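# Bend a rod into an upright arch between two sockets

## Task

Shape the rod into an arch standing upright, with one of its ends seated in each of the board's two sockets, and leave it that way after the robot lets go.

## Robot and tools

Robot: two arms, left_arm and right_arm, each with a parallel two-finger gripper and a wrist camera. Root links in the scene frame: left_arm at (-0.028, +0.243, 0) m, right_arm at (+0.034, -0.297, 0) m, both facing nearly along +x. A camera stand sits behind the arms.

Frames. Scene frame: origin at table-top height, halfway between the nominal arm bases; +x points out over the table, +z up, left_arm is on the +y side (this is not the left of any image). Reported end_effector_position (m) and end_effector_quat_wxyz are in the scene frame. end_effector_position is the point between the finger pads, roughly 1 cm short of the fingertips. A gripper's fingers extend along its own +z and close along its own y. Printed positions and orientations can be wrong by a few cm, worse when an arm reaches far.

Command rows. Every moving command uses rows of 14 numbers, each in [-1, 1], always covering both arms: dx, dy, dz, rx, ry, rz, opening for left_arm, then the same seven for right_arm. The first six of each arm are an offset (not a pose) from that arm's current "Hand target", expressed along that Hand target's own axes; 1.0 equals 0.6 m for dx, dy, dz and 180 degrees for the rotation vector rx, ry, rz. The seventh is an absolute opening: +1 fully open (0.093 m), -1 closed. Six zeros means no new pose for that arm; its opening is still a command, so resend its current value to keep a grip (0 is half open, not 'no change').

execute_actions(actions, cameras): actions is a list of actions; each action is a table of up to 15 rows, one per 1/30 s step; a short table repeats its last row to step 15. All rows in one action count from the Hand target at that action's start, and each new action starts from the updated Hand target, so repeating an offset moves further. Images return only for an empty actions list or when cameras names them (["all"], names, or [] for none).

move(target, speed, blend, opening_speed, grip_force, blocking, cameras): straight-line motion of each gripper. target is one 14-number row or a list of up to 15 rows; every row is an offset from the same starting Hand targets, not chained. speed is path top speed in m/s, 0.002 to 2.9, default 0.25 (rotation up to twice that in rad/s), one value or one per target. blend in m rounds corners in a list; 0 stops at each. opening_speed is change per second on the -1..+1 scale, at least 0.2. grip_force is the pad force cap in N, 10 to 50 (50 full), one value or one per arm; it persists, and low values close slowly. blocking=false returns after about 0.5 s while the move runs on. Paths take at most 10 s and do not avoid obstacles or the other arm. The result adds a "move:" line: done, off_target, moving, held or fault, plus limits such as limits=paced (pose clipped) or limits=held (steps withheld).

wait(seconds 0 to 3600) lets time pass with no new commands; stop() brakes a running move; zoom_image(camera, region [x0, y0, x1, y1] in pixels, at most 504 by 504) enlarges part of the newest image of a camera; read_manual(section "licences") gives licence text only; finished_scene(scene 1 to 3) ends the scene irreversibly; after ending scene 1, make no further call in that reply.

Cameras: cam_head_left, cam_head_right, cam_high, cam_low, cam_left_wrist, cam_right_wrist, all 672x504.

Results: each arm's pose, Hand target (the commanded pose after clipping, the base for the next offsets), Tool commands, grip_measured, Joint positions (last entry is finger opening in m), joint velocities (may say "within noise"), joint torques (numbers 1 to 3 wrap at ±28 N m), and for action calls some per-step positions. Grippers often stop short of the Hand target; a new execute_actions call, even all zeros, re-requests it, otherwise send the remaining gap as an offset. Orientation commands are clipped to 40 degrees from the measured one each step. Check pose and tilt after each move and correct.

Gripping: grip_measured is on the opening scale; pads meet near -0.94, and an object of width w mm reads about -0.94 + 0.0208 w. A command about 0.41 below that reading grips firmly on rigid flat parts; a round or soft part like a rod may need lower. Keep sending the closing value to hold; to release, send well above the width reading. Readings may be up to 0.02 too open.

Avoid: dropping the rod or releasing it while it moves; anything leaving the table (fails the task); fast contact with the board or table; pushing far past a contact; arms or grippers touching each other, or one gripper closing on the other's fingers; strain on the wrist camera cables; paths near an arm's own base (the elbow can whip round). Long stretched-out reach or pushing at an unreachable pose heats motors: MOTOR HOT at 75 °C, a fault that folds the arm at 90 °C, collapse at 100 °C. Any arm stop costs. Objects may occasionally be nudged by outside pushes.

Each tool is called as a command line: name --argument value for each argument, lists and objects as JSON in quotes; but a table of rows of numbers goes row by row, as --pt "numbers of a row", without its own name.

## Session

execute_actions --actions '[]'

Scene clock: 0.00 s.
left_arm: end_effector_position=(+0.3665, +0.2846, +0.1017) grip_measured=+1.000 end_effector_quat_wxyz=(+0.577, -0.085, +0.808, +0.077) | right_arm: end_effector_position=(+0.4122, -0.3274, +0.0637) grip_measured=+1.000 end_effector_quat_wxyz=(+0.505, +0.069, +0.854, -0.103)
Joint positions: left_arm=[0.004 1.544 0.406 0.803 -0.209 -0.044 0.093] | right_arm=[0.049 1.553 0.406 0.635 0.29 0.039 0.093]
Joint velocities: within noise
Joint torques (N m): no reading
Heat: left arm: 32 °C; right arm: 31 °C.
Hand target: left_arm +0.3696, +0.2847, +0.1093; +0.587, -0.086, +0.802, +0.077 | right_arm +0.4136, -0.3273, +0.0657; +0.507, +0.069, +0.853, -0.102
Tool commands: left_gripper/opening=+1.0 right_gripper/opening=+1.0

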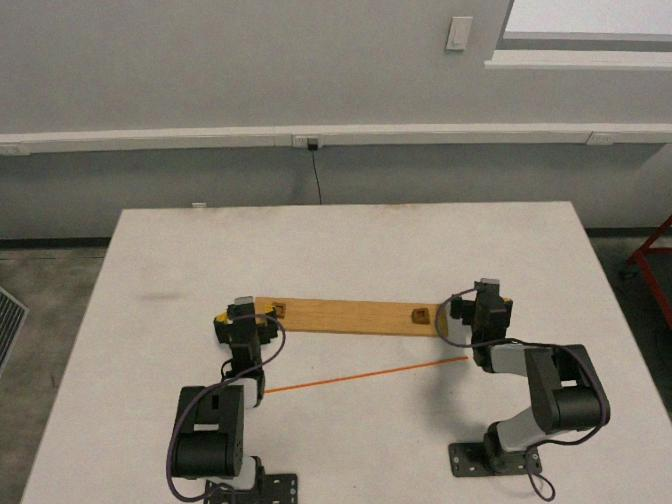

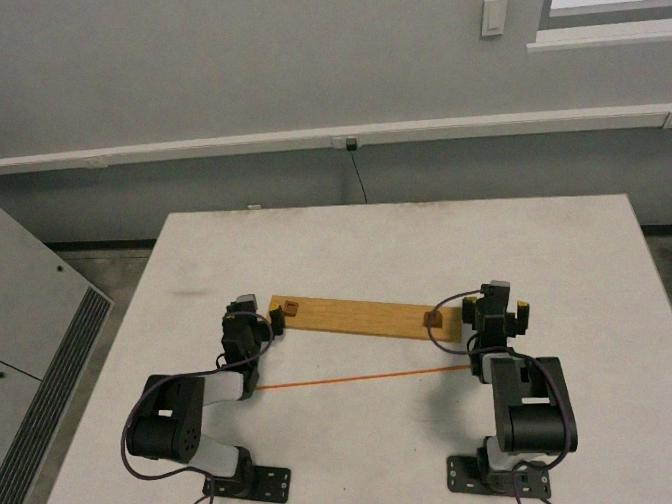

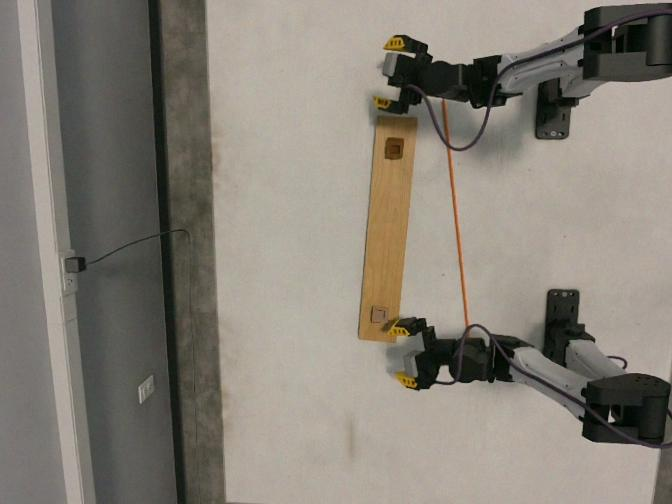

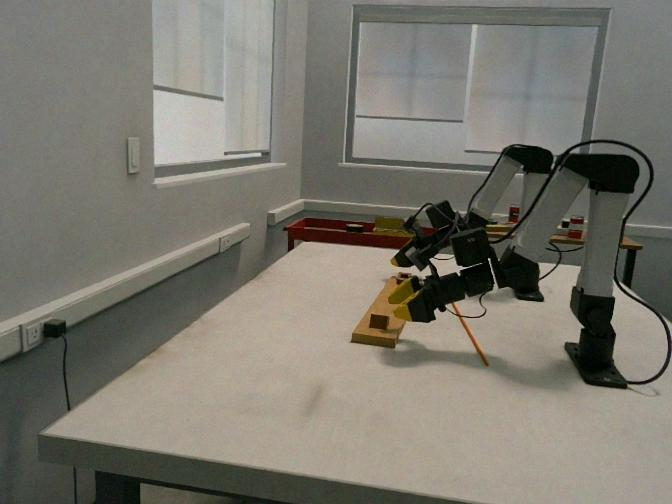

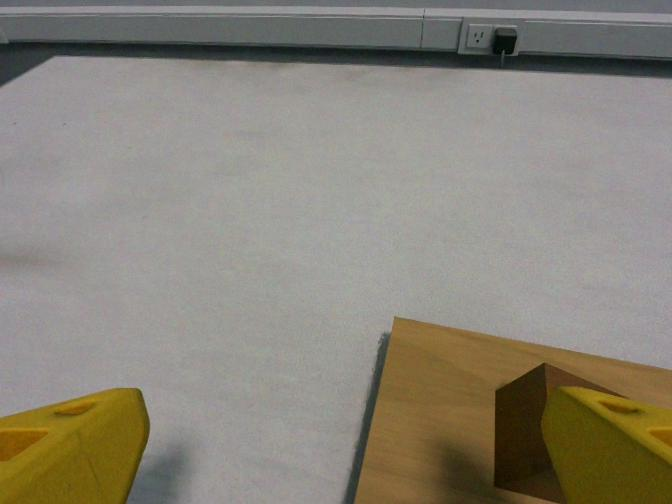

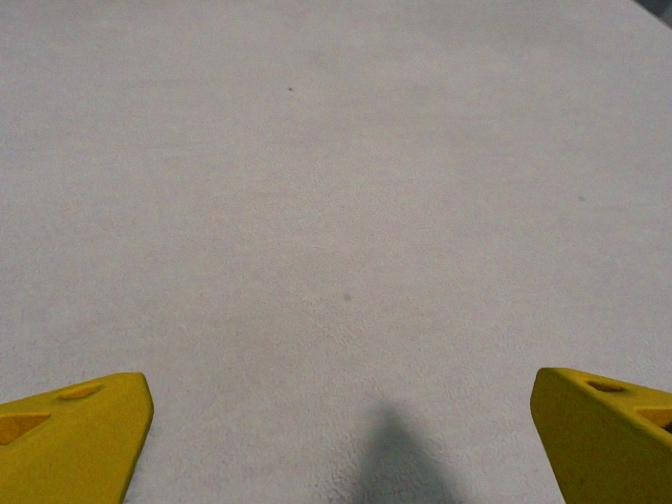

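move --target '[0.1257,0.0663,-0.2587,0.3311,0.298,0.4415,0.2,0.0845,0.1108,-0.2538,-0.3473,0.1939,-0.5331,0.2]' --speed 0.25 --cameras '["cam_left_wrist","cam_right_wrist","cam_high"]'

zoom_image --camera "cam_high" --region '[340, 100, 440, 200]'

zoom_image --camera "cam_high" --region '[340, 270, 440, 370]'

Scene clock: 37.20 s.
left_arm: end_effector_position=(+0.1896, +0.2846, +0.0800) grip_measured=+0.202 end_effector_quat_wxyz=(+0.001, +0.644, +0.765, -0.004) | right_arm: end_effector_position=(+0.2731, -0.2246, +0.0832) grip_measured=+0.201 end_effector_quat_wxyz=(-0.010, +0.754, -0.657, -0.003)
Joint positions: left_arm=[0.181 1.404 0.958 -1.13 0.007 1.594 0.055] | right_arm=[0.287 1.492 1.048 -1.113 -0.015 -1.421 0.055]
Joint torques (N m): left_arm=[-0.58 -4.71 8.76 0.11 0.05 -0.08] | right_arm=[0.69 -4.49 9.06 0.16 0.18 -0.22]
Heat: left arm: 35 °C; right arm: 33 °C.
Hand target: left_arm +0.1943, +0.2851, +0.0847; +0.000, +0.651, +0.759, +0.000 | right_arm +0.2747, -0.2247, +0.0852; +0.000, +0.760, -0.650, +0.000
Off the commanded pose: left_arm 0.007 m, 1 deg | right_arm 0.002 m, 2 deg.
move: done
Images, in order (width x height): cam_high 672x504, cam_left_wrist 672x504, cam_right_wrist 672x504.

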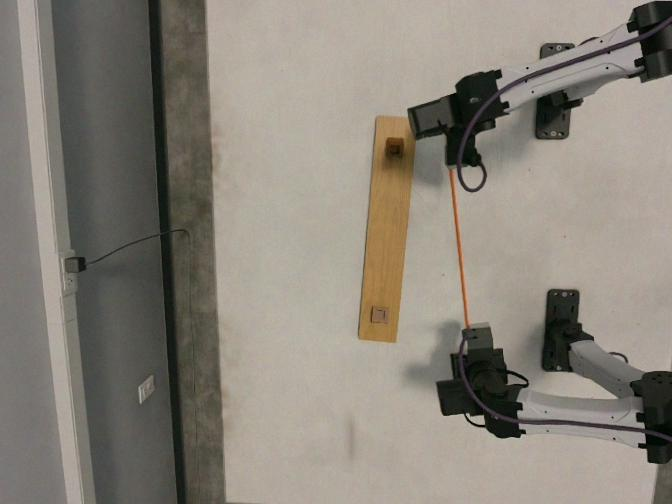

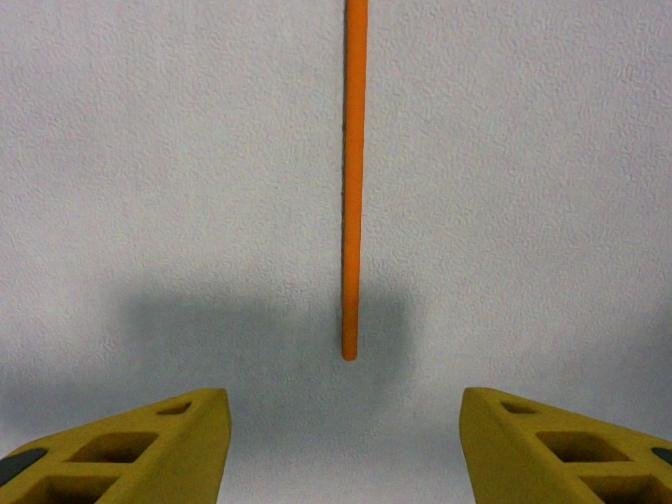

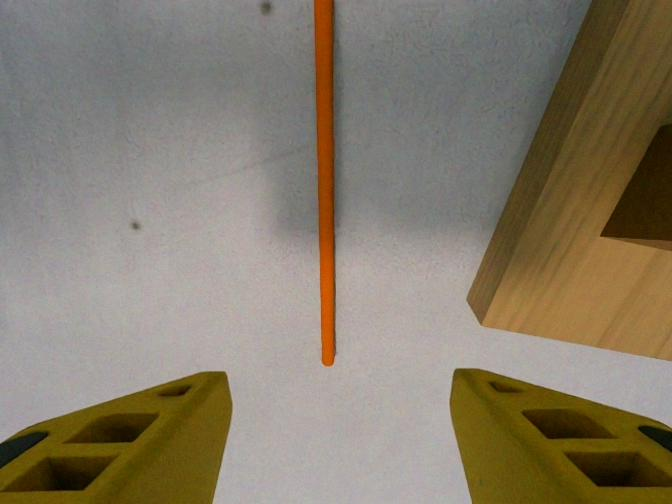

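Scaled by 5.040 from the camera's image (finer frame: 960x720).

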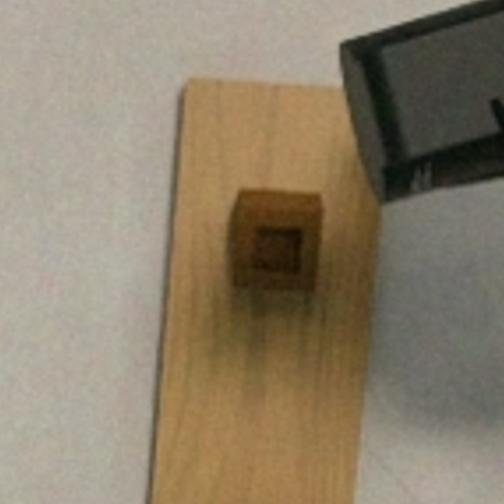

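Scaled by 5.040 from the camera's image (finer frame: 960x720).

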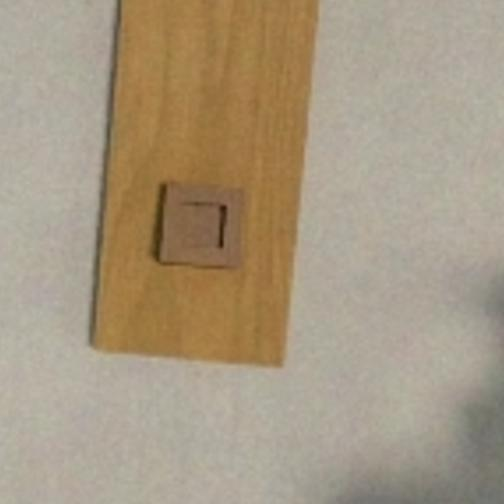

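move --pt "-0.0041 -0.0071 0.097 0 0 0 -0.3 0.0091 0.0094 0.115 0 0 0 -0.3" --pt "-0.0041 -0.0071 0.1245 0 0 0 -0.3 0.0091 0.0094 0.1438 0 0 0 -0.3" --speed '[0.15,0.04]' --cameras '["cam_left_wrist","cam_right_wrist"]'

Scene clock: 82.43 s.
left_arm: end_effector_position=(+0.1877, +0.2821, +0.0157) grip_measured=-0.298 end_effector_quat_wxyz=(+0.000, +0.648, +0.762, -0.005) | right_arm: end_effector_position=(+0.2659, -0.2279, +0.0063) grip_measured=-0.299 end_effector_quat_wxyz=(-0.001, +0.758, -0.652, -0.008)
Joint positions: left_arm=[0.171 1.491 0.762 -0.849 0.006 1.594 0.031] | right_arm=[0.283 1.596 0.82 -0.802 -0.013 -1.44 0.031]
Joint torques (N m): left_arm=[-0.58 -4.75 4.27 0.49 0.07 -0.13] | right_arm=[-0.68 -4.49 5.15 0.66 0.17 -0.22]
Heat: left arm: 38 °C; right arm: 35 °C.
Hand target: left_arm +0.1904, +0.2820, +0.0100; +0.000, +0.651, +0.759, +0.000 | right_arm +0.2699, -0.2310, -0.0011; +0.000, +0.760, -0.650, +0.000
Off the commanded pose: left_arm 0.006 m, 1 deg | right_arm 0.009 m, 1 deg.
move: done

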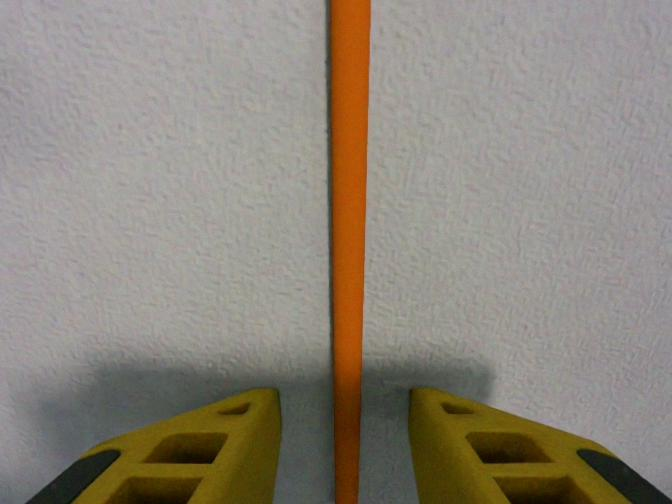

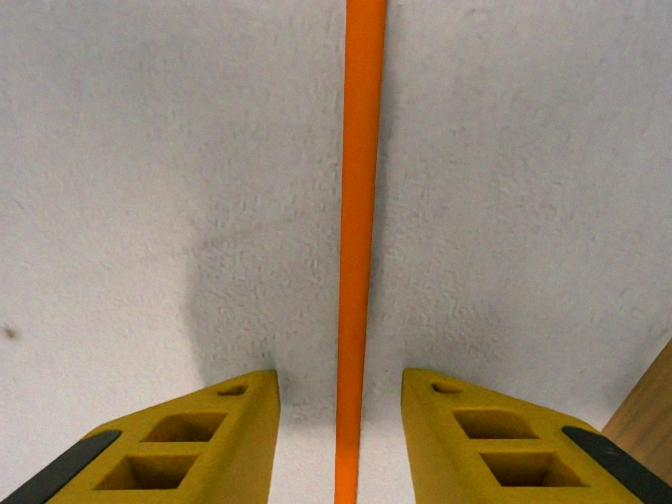

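move --target '[0,0,0,0,0,0,-1,0,0,0,0,0,0,-1]' --opening_speed 1.2

Scene clock: 86.27 s.
left_arm: end_effector_position=(+0.1922, +0.2831, +0.0157) grip_measured=-0.925 end_effector_quat_wxyz=(+0.005, +0.648, +0.762, +0.003) | right_arm: end_effector_position=(+0.2706, -0.2268, +0.0064) grip_measured=-0.927 end_effector_quat_wxyz=(-0.009, +0.758, -0.652, -0.002)
Joint positions: left_arm=[0.171 1.491 0.762 -0.831 0.005 1.594 0.001] | right_arm=[0.283 1.596 0.82 -0.783 -0.012 -1.44 0.001]
Joint torques (N m): left_arm=[-0.58 -4.67 4.27 0.38 0.08 -0.12] | right_arm=[-0.69 -4.56 5.15 0.51 0.15 -0.22]
Heat: left arm: 37 °C; right arm: 35 °C.
Hand target: left_arm +0.1904, +0.2819, +0.0100; +0.000, +0.651, +0.759, +0.000 | right_arm +0.2699, -0.2310, -0.0011; +0.000, +0.760, -0.650, +0.000
Off the commanded pose: left_arm 0.006 m, 1 deg | right_arm 0.009 m, 1 deg.
move: done

move --pt "0 0 -0.1667 0 0 0 -1 0 0 -0.1667 0 0 0 -1" --pt "-0.0504 0.3485 -0.2467 0 0 0.0644 -1 0.0338 -0.1771 -0.2518 0 0 0.0644 -1" --pt "-0.0593 0.346 -0.2467 0.0109 -0.107 0.0638 -1 0.0288 -0.1778 -0.2518 0.0109 -0.107 0.0638 -1" --pt "-0.0902 0.3395 -0.2467 0.0218 -0.215 0.0619 -1 0.0043 -0.1834 -0.2518 0.0218 -0.215 0.0619 -1" --pt "-0.1427 0.3297 -0.2133 0.0326 -0.322 0.0589 -1 -0.0398 -0.192 -0.2328 0.0326 -0.322 0.0589 -1" --pt "-0.219 0.3162 -0.17 0.0403 -0.398 0.0558 -1 -0.108 -0.2044 -0.1768 0.0403 -0.398 0.0558 -1" --speed 0.18 --blend '[0.03,0.02,0.008,0.008,0.008,0]' --cameras '["cam_head_left","cam_head_right"]'

zoom_image --camera "cam_head_left" --region '[400, 270, 460, 330]'

zoom_image --camera "cam_head_left" --region '[265, 270, 325, 330]'

zoom_image --camera "cam_head_right" --region '[275, 270, 335, 330]'

Scene clock: 106.50 s.
left_arm: end_effector_position=(+0.3980, +0.1986, +0.1133) grip_measured=-0.936 end_effector_quat_wxyz=(+0.409, +0.584, +0.596, -0.368) | right_arm: end_effector_position=(+0.3844, -0.1608, +0.0990) grip_measured=-0.939 end_effector_quat_wxyz=(-0.413, +0.560, -0.603, -0.390)
Joint positions: left_arm=[0.246 2.394 1.97 -1.573 1.123 2.08 0] | right_arm=[-0.059 1.96 1.202 -0.799 -1.207 -1.547 0]
Joint torques (N m): left_arm=[-2.59 -12.75 4.4 -0.51 1.03 0] | right_arm=[2.56 -10.84 5.31 0.5 -1.22 -0.02]
Heat: left arm: 35 °C; right arm: 35 °C.
Hand target: left_arm +0.3981, +0.1813, +0.1120; +0.405, +0.586, +0.559, -0.425 | right_arm +0.3811, -0.1481, +0.1049; -0.424, +0.558, -0.586, -0.406
Off the commanded pose: left_arm 0.017 m, 8 deg | right_arm 0.014 m, 3 deg.
joint sent to its limit (left arm) — joint 4 (wrist pitch), lower limit; joint 6 (wrist roll), upper limit. The joint targets are off in orientation, not in position.
move: off_target (left_arm, right_arm)

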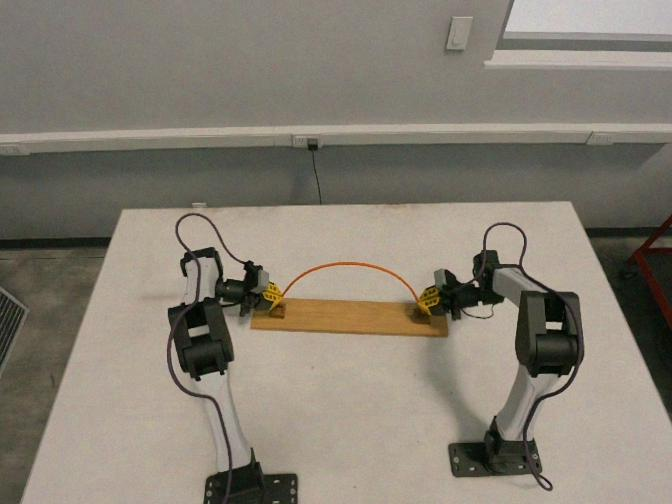

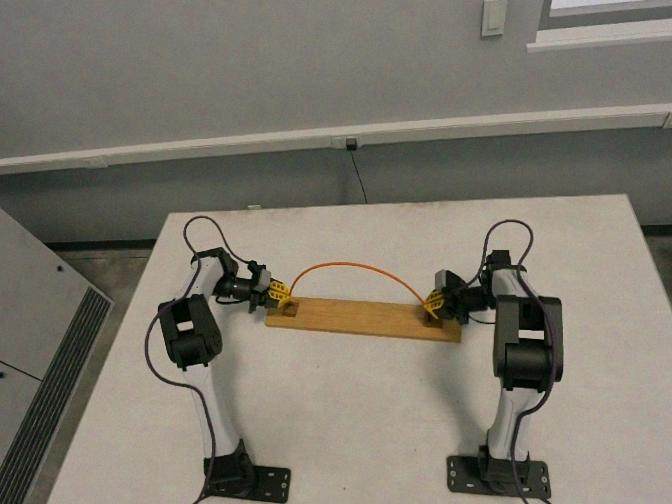

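Scaled by 8.400 from the camera's image (finer frame: 960x720).

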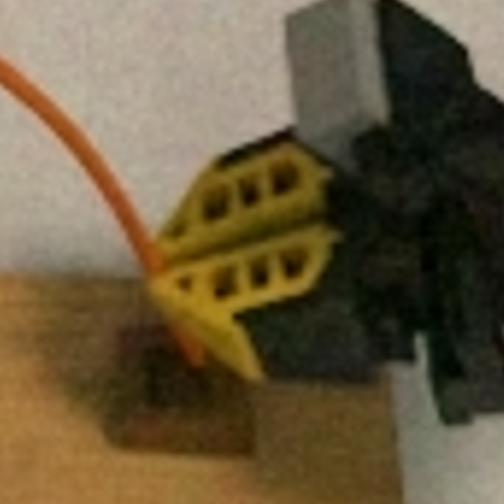

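Scaled by 8.400 from the camera's image (finer frame: 960x720).

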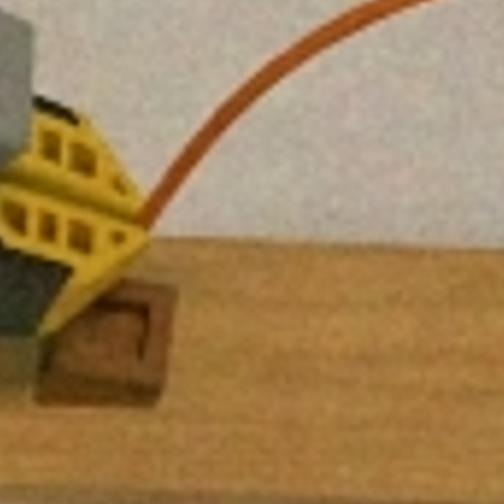

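Scaled by 8.400 from the camera's image (finer frame: 960x720).

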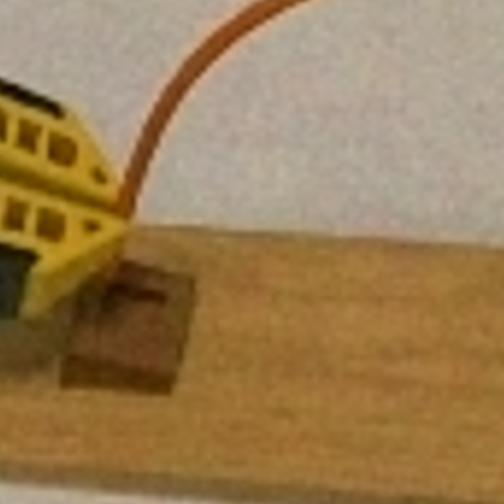

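zoom_image --camera "cam_head_right" --region '[415, 285, 455, 325]'

zoom_image --camera "cam_head_left" --region '[405, 290, 445, 330]'

zoom_image --camera "cam_head_right" --region '[275, 285, 315, 325]'

Scaled by 12.600 from the camera's image (finer frame: 960x720).

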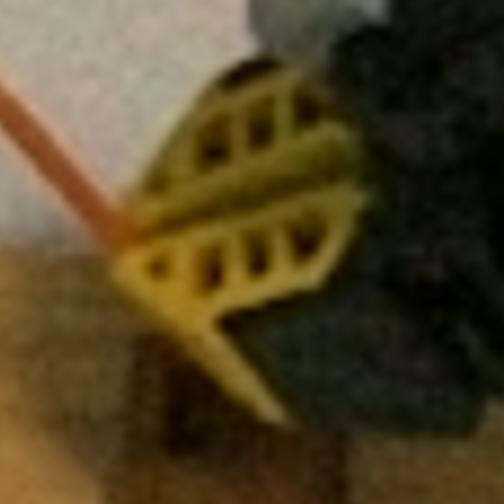

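Scaled by 12.600 from the camera's image (finer frame: 960x720).

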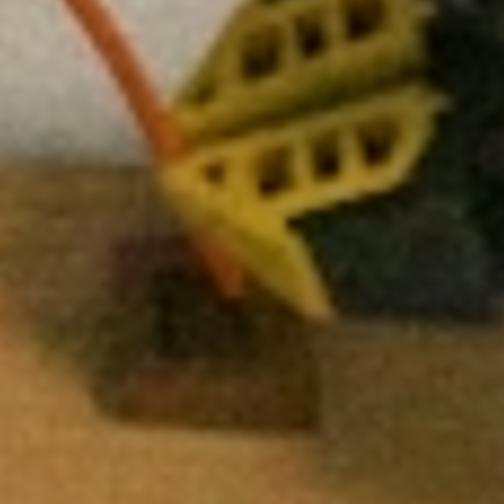

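Scaled by 12.600 from the camera's image (finer frame: 960x720).

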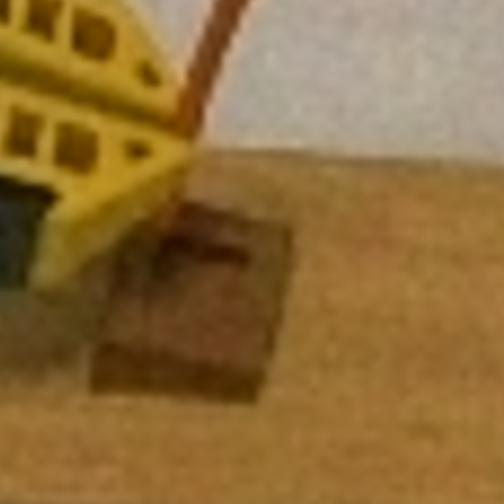

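move --pt "-0.0016 0.0002 0.0048 0 0 0 -1 -0.0023 0.0003 0.0072 0 0 0 -1" --pt "0.0413 0.0002 0.0188 0 0 0 -1 0.0215 0.0003 0.0148 0 0 0 -1" --speed 0.06 --blend '[0.002,0]' --cameras '["cam_head_left","cam_head_right"]'

zoom_image --camera "cam_head_left" --region '[405, 290, 445, 330]'

zoom_image --camera "cam_head_right" --region '[275, 285, 315, 325]'

zoom_image --camera "cam_head_left" --region '[260, 290, 300, 330]'

Scene clock: 135.97 s.
left_arm: end_effector_position=(+0.4000, +0.1953, +0.0899) grip_measured=-0.936 end_effector_quat_wxyz=(+0.401, +0.578, +0.599, -0.383) | right_arm: end_effector_position=(+0.3853, -0.1565, +0.0902) grip_measured=-0.939 end_effector_quat_wxyz=(-0.419, +0.561, -0.601, -0.385)
Joint positions: left_arm=[0.237 2.452 1.97 -1.551 1.126 2.08 0] | right_arm=[-0.047 1.96 1.158 -0.694 -1.209 -1.498 0]
Joint torques (N m): left_arm=[-2.7 -12.88 4.16 -0.53 0.86 -0.01] | right_arm=[2.63 -9.01 5.27 0.6 -1.19 -0.06]
Heat: left arm: 40 °C; right arm: 42 °C.
Hand target: left_arm +0.3981, +0.1783, +0.0849; +0.405, +0.586, +0.559, -0.425 | right_arm +0.3811, -0.1436, +0.0899; -0.425, +0.558, -0.586, -0.406
Off the commanded pose: left_arm 0.018 m, 7 deg | right_arm 0.014 m, 3 deg.
joint sent to its limit (left arm) — joint 6 (wrist roll), upper limit. The joint targets are off in orientation, not in position.
move: off_target (left_arm, right_arm)

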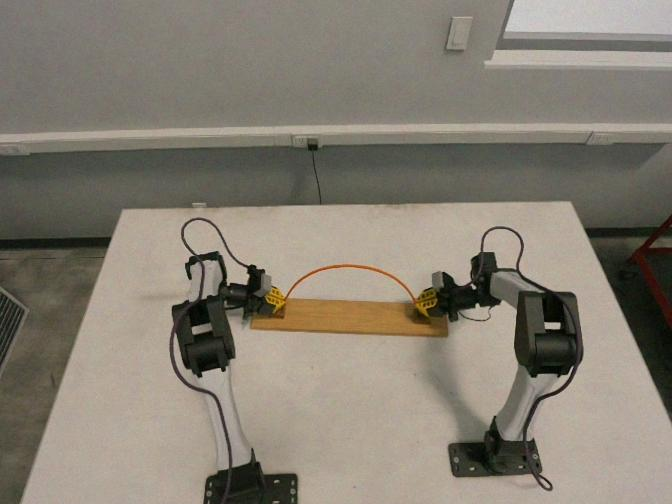

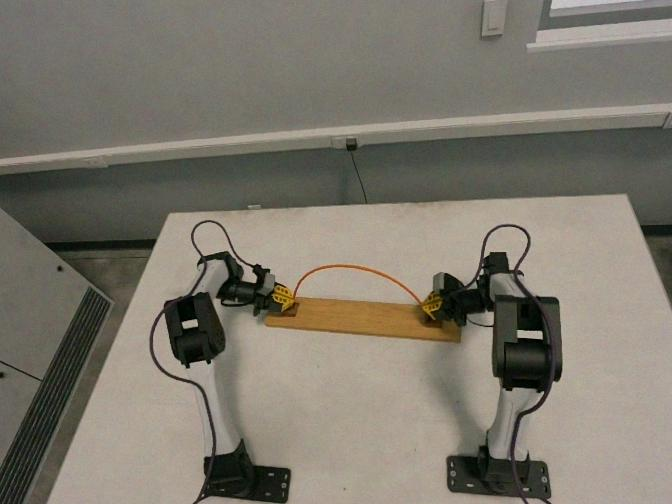

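Scaled by 12.600 from the camera's image (finer frame: 960x720).

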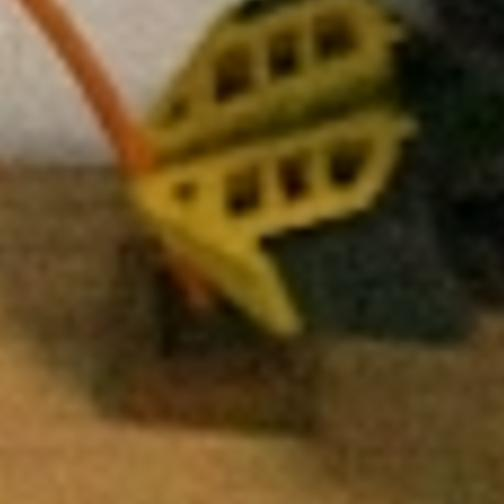

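Scaled by 12.600 from the camera's image (finer frame: 960x720).

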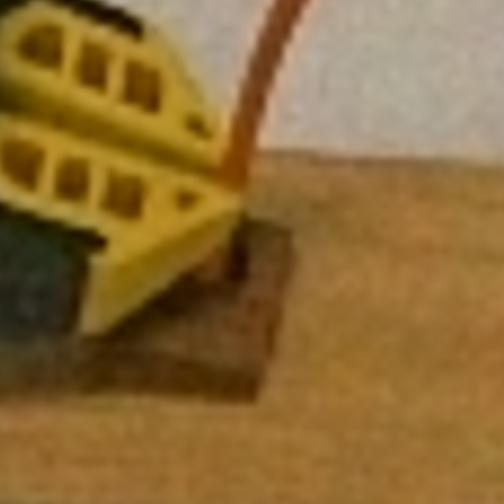

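Scaled by 12.600 from the camera's image (finer frame: 960x720).

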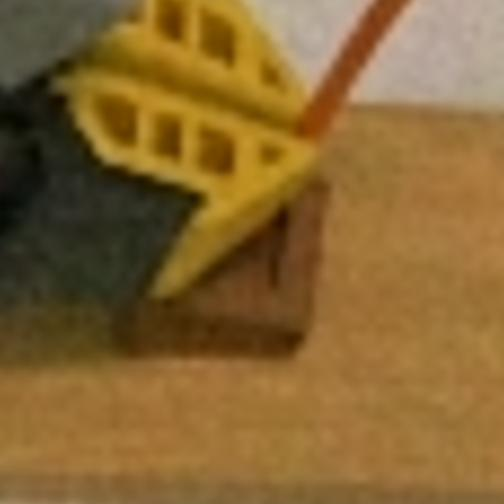

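move --target '[0.0307,0,0.0083,0,0,0,-1,0.038,-0.0001,0.0124,0,0,0,-1]' --speed 0.06 --cameras '["cam_head_left","cam_head_right"]'

zoom_image --camera "cam_head_left" --region '[405, 290, 445, 330]'

zoom_image --camera "cam_head_right" --region '[275, 285, 315, 325]'

zoom_image --camera "cam_head_left" --region '[260, 290, 300, 330]'

Scene clock: 143.57 s.
left_arm: end_effector_position=(+0.3995, +0.1947, +0.0768) grip_measured=-0.936 end_effector_quat_wxyz=(+0.402, +0.575, +0.599, -0.386) | right_arm: end_effector_position=(+0.3860, -0.1536, +0.0821) grip_measured=-0.939 end_effector_quat_wxyz=(-0.438, +0.554, -0.587, -0.397)
Joint positions: left_arm=[0.237 2.47 1.943 -1.514 1.132 2.081 0] | right_arm=[-0.047 1.992 1.126 -0.609 -1.262 -1.491 0]
Joint torques (N m): left_arm=[-2.54 -12.16 3.66 -0.35 0.78 -0.01] | right_arm=[2.59 -7.28 4.55 0.73 -0.54 -0.09]
Heat: left arm: 42 °C; right arm: 41 °C.
Hand target: left_arm +0.3981, +0.1793, +0.0658; +0.405, +0.586, +0.558, -0.425 | right_arm +0.3811, -0.1436, +0.0659; -0.424, +0.558, -0.586, -0.406
Off the commanded pose: left_arm 0.019 m, 7 deg | right_arm 0.020 m, 2 deg.
joint sent to its limit (left arm) — joint 6 (wrist roll), upper limit. The joint targets are off in orientation, not in position.
move: off_target (left_arm, right_arm)

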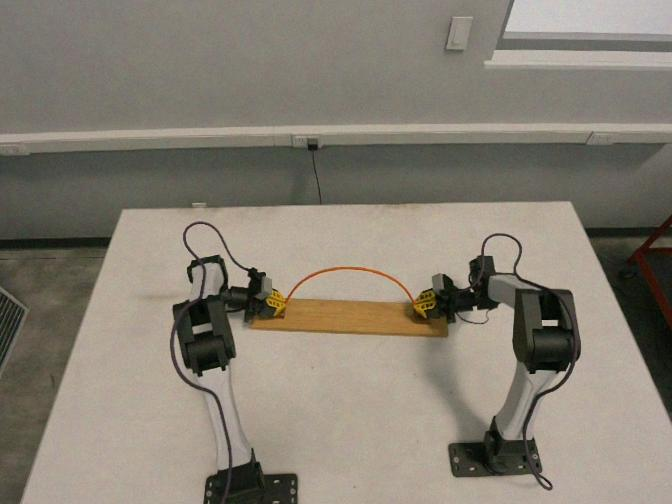

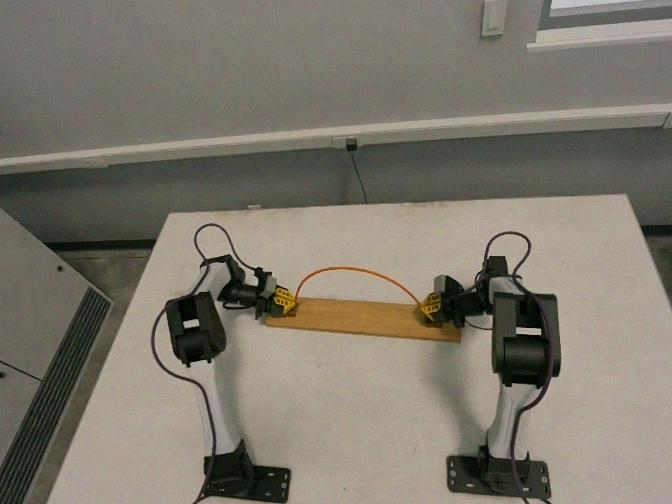

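Scaled by 12.600 from the camera's image (finer frame: 960x720).

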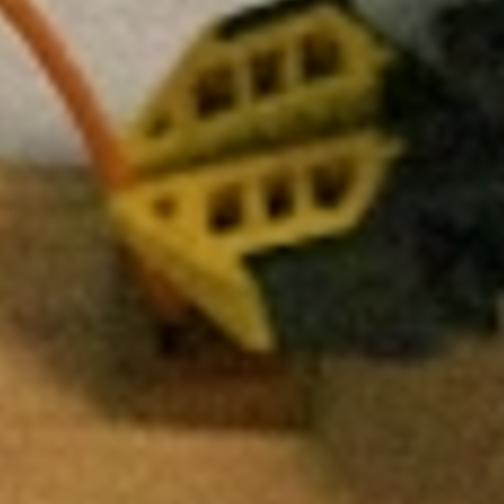

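Scaled by 12.600 from the camera's image (finer frame: 960x720).

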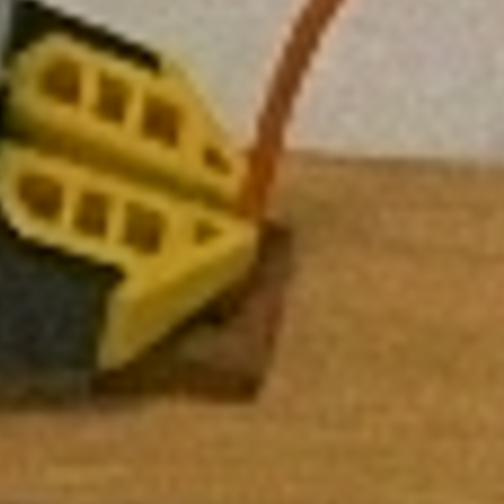

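Scaled by 12.600 from the camera's image (finer frame: 960x720).

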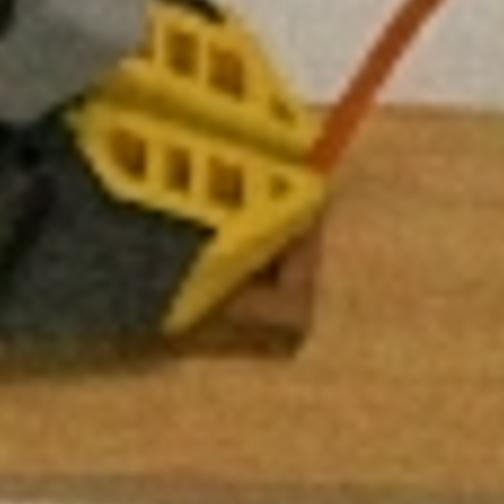

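move --pt "-0.004 -0.0011 -0.0253 0 0 0 -1 -0.0084 -0.0011 -0.028 0 0 0 -1" --pt "0.0039 -0.0011 -0.0227 0 0 0 -1 0.0043 -0.0011 -0.0238 0 0 0 -1" --speed 0.05 --blend '[0.003,0]' --cameras '["cam_head_left","cam_head_right"]'

zoom_image --camera "cam_head_left" --region '[405, 290, 445, 330]'

zoom_image --camera "cam_head_right" --region '[275, 285, 315, 325]'

zoom_image --camera "cam_head_left" --region '[260, 290, 300, 330]'

Scene clock: 159.03 s.
left_arm: end_effector_position=(+0.3995, +0.1956, +0.0769) grip_measured=-0.936 end_effector_quat_wxyz=(+0.402, +0.574, +0.600, -0.386) | right_arm: end_effector_position=(+0.3827, -0.1577, +0.0830) grip_measured=-0.939 end_effector_quat_wxyz=(-0.444, +0.558, -0.575, -0.401)
Joint positions: left_arm=[0.239 2.47 1.943 -1.516 1.133 2.081 0] | right_arm=[-0.063 2.013 1.149 -0.697 -1.283 -1.596 0]
Joint torques (N m): left_arm=[-0.43 -12.64 4.44 -0.46 0.63 -0.01] | right_arm=[0.23 -7.08 6.72 0.11 -0.32 -0.23]
Heat: left arm: 46 °C; right arm: 40 °C.
Hand target: left_arm +0.3981, +0.1929, +0.0678; +0.405, +0.586, +0.558, -0.425 | right_arm +0.3811, -0.1580, +0.0680; -0.425, +0.558, -0.586, -0.406
Off the commanded pose: left_arm 0.010 m, 7 deg | right_arm 0.015 m, 3 deg.
joint sent to its limit (left arm) — joint 6 (wrist roll), upper limit. The joint targets are off in orientation, not in position.
move: off_target (left_arm, right_arm)

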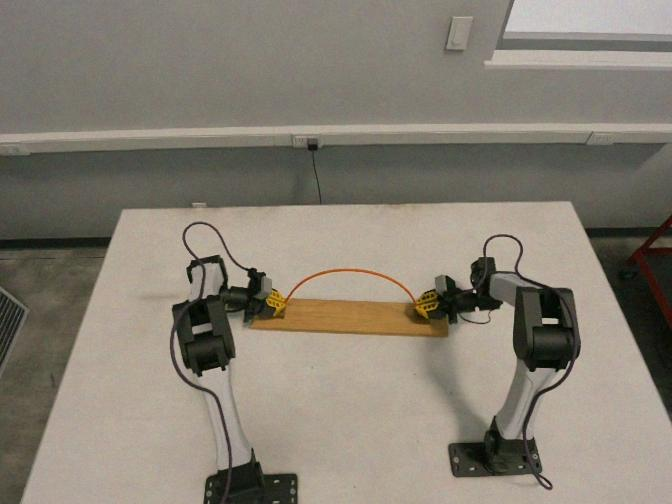

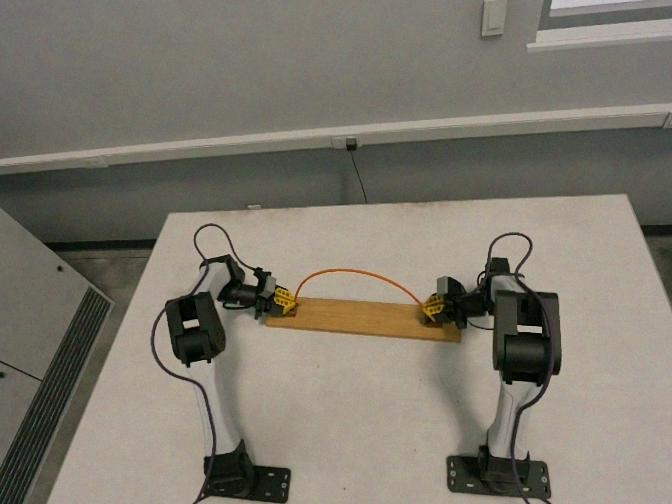

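Scaled by 12.600 from the camera's image (finer frame: 960x720).

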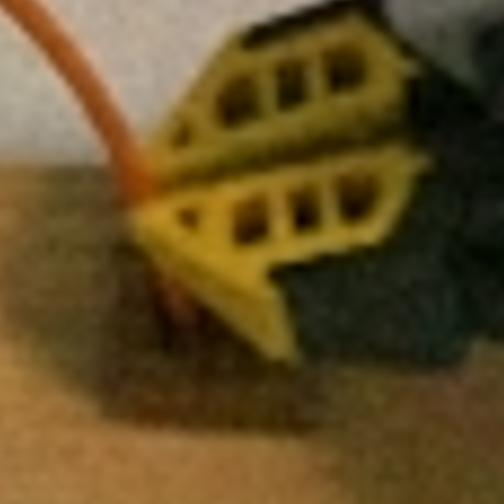

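Scaled by 12.600 from the camera's image (finer frame: 960x720).

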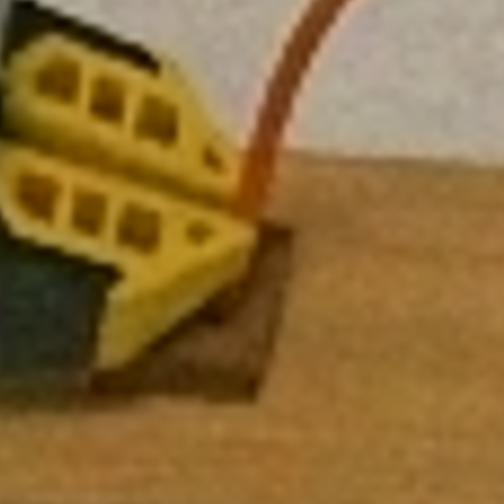

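Scaled by 12.600 from the camera's image (finer frame: 960x720).

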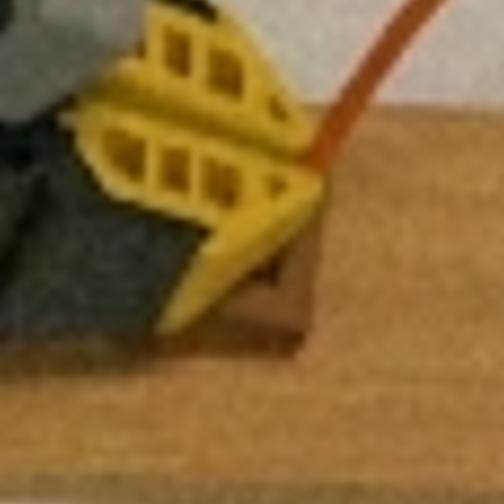

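move --pt "0.0015 -0.0002 -0.0048 0 0 0 -1 -0.0149 -0.0006 -0.0188 0 0 0 -1" --pt "0.0015 -0.0002 -0.0048 0 0 0 -1 0.001 -0.0006 -0.0137 0 0 0 -1" --speed 0.05 --blend '[0.002,0]' --cameras '["cam_head_left","cam_head_right"]'

zoom_image --camera "cam_head_left" --region '[405, 290, 445, 330]'

zoom_image --camera "cam_head_right" --region '[285, 290, 325, 330]'

Scene clock: 166.37 s.
left_arm: end_effector_position=(+0.3999, +0.1971, +0.0773) grip_measured=-0.936 end_effector_quat_wxyz=(+0.404, +0.572, +0.601, -0.386) | right_arm: end_effector_position=(+0.3814, -0.1654, +0.0857) grip_measured=-0.939 end_effector_quat_wxyz=(-0.441, +0.554, -0.578, -0.404)
Joint positions: left_arm=[0.243 2.47 1.943 -1.516 1.135 2.081 0] | right_arm=[-0.086 2.025 1.18 -0.8 -1.282 -1.67 0]
Joint torques (N m): left_arm=[-0.21 -12.7 4.55 -0.47 0.58 -0.02] | right_arm=[0.14 -6.99 6.61 0.12 -0.33 -0.3]
Heat: left arm: 47 °C; right arm: 39 °C.
Hand target: left_arm +0.3981, +0.1960, +0.0679; +0.405, +0.586, +0.558, -0.425 | right_arm +0.3811, -0.1661, +0.0698; -0.424, +0.558, -0.586, -0.406
Off the commanded pose: left_arm 0.010 m, 7 deg | right_arm 0.016 m, 2 deg.
joint sent to its limit (left arm) — joint 6 (wrist roll), upper limit. The joint targets are off in orientation, not in position.
move: off_target (left_arm, right_arm)

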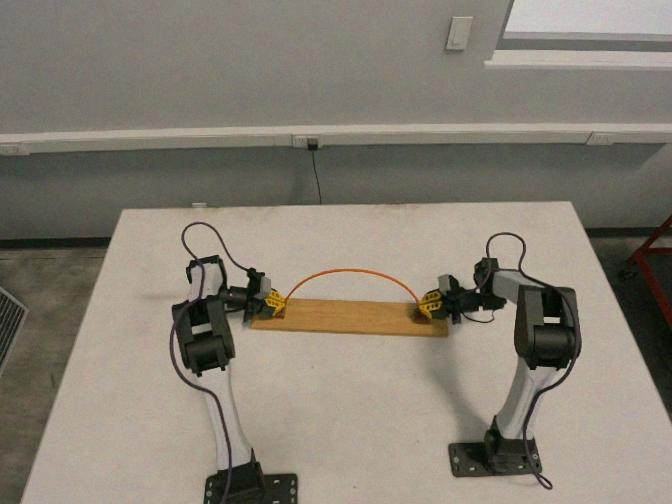

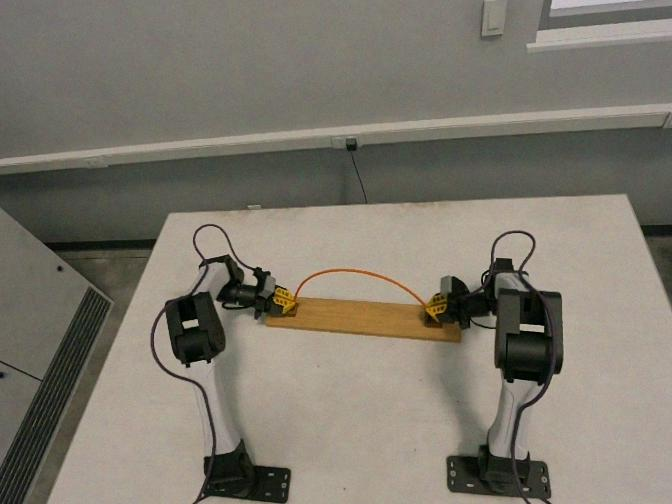

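Scaled by 12.600 from the camera's image (finer frame: 960x720).

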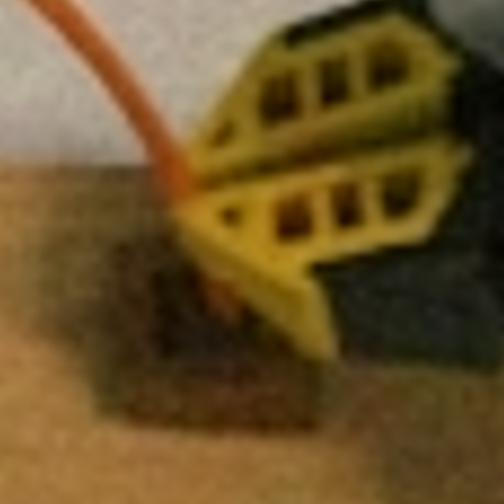

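Scaled by 12.600 from the camera's image (finer frame: 960x720).

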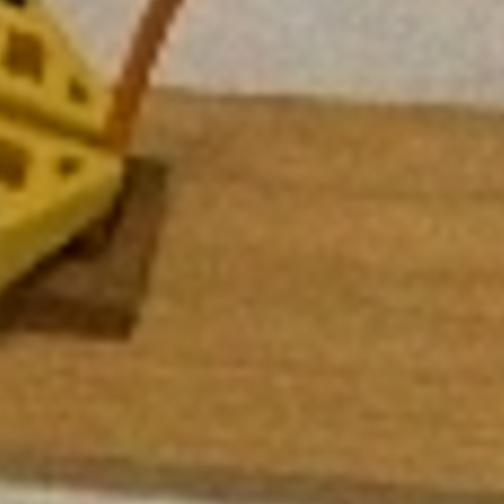

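move --target '[0,0,0,0,0,0,-0.5,0,0,0,0,0,0,-0.5]' --opening_speed 0.5 --cameras '["cam_head_left","cam_head_right"]'

zoom_image --camera "cam_head_left" --region '[405, 290, 445, 330]'

zoom_image --camera "cam_head_right" --region '[275, 285, 315, 325]'

Scene clock: 172.67 s.
left_arm: end_effector_position=(+0.3998, +0.1978, +0.0762) grip_measured=-0.503 end_effector_quat_wxyz=(+0.403, +0.571, +0.602, -0.386) | right_arm: end_effector_position=(+0.3806, -0.1661, +0.0776) grip_measured=-0.503 end_effector_quat_wxyz=(-0.433, +0.555, -0.584, -0.405)
Joint positions: left_arm=[0.245 2.473 1.943 -1.516 1.135 2.081 0.021] | right_arm=[-0.086 2.043 1.18 -0.8 -1.267 -1.675 0.021]
Joint torques (N m): left_arm=[-0.32 -12.93 4.56 -0.48 0.58 -0.01] | right_arm=[0.18 -8.58 6.69 0.11 -0.5 -0.23]
Heat: left arm: 48 °C; right arm: 39 °C.
Hand target: left_arm +0.3981, +0.1960, +0.0678; +0.405, +0.586, +0.559, -0.425 | right_arm +0.3811, -0.1661, +0.0698; -0.424, +0.558, -0.586, -0.406
Off the commanded pose: left_arm 0.009 m, 7 deg | right_arm 0.008 m, 1 deg.
joint sent to its limit (left arm) — joint 6 (wrist roll), upper limit. The joint targets are off in orientation, not in position.
move: done

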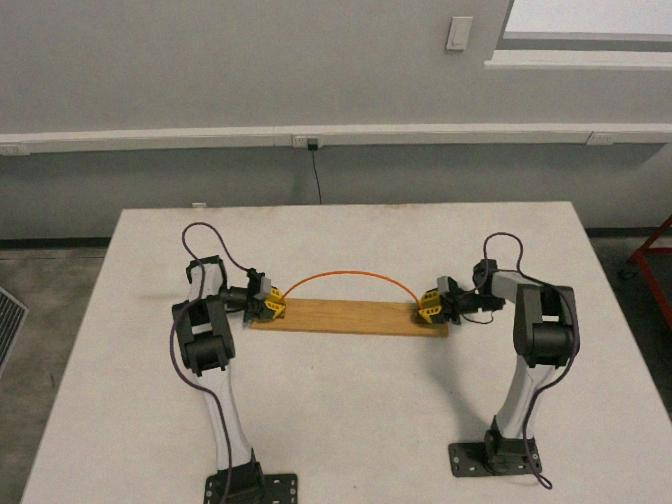

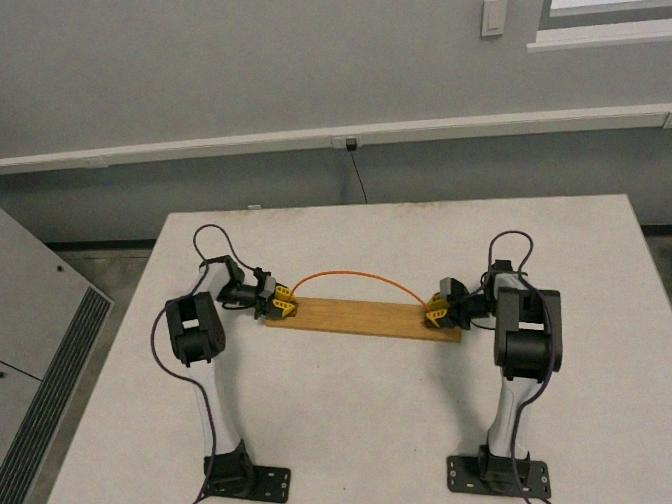

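Scaled by 12.600 from the camera's image (finer frame: 960x720).

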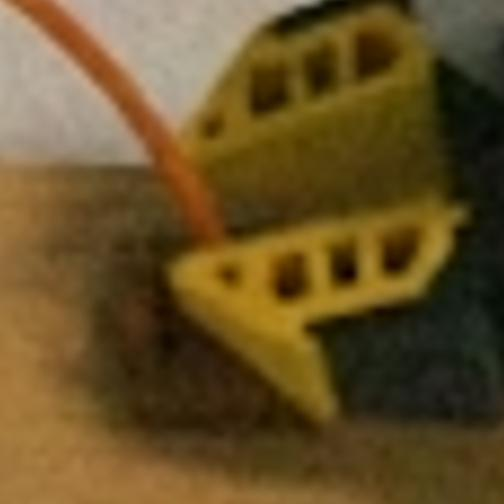

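Scaled by 12.600 from the camera's image (finer frame: 960x720).

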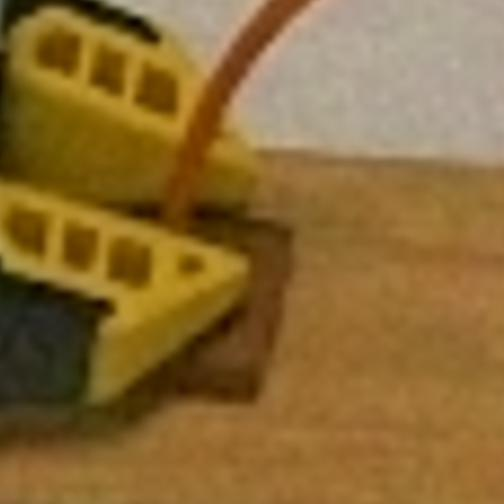

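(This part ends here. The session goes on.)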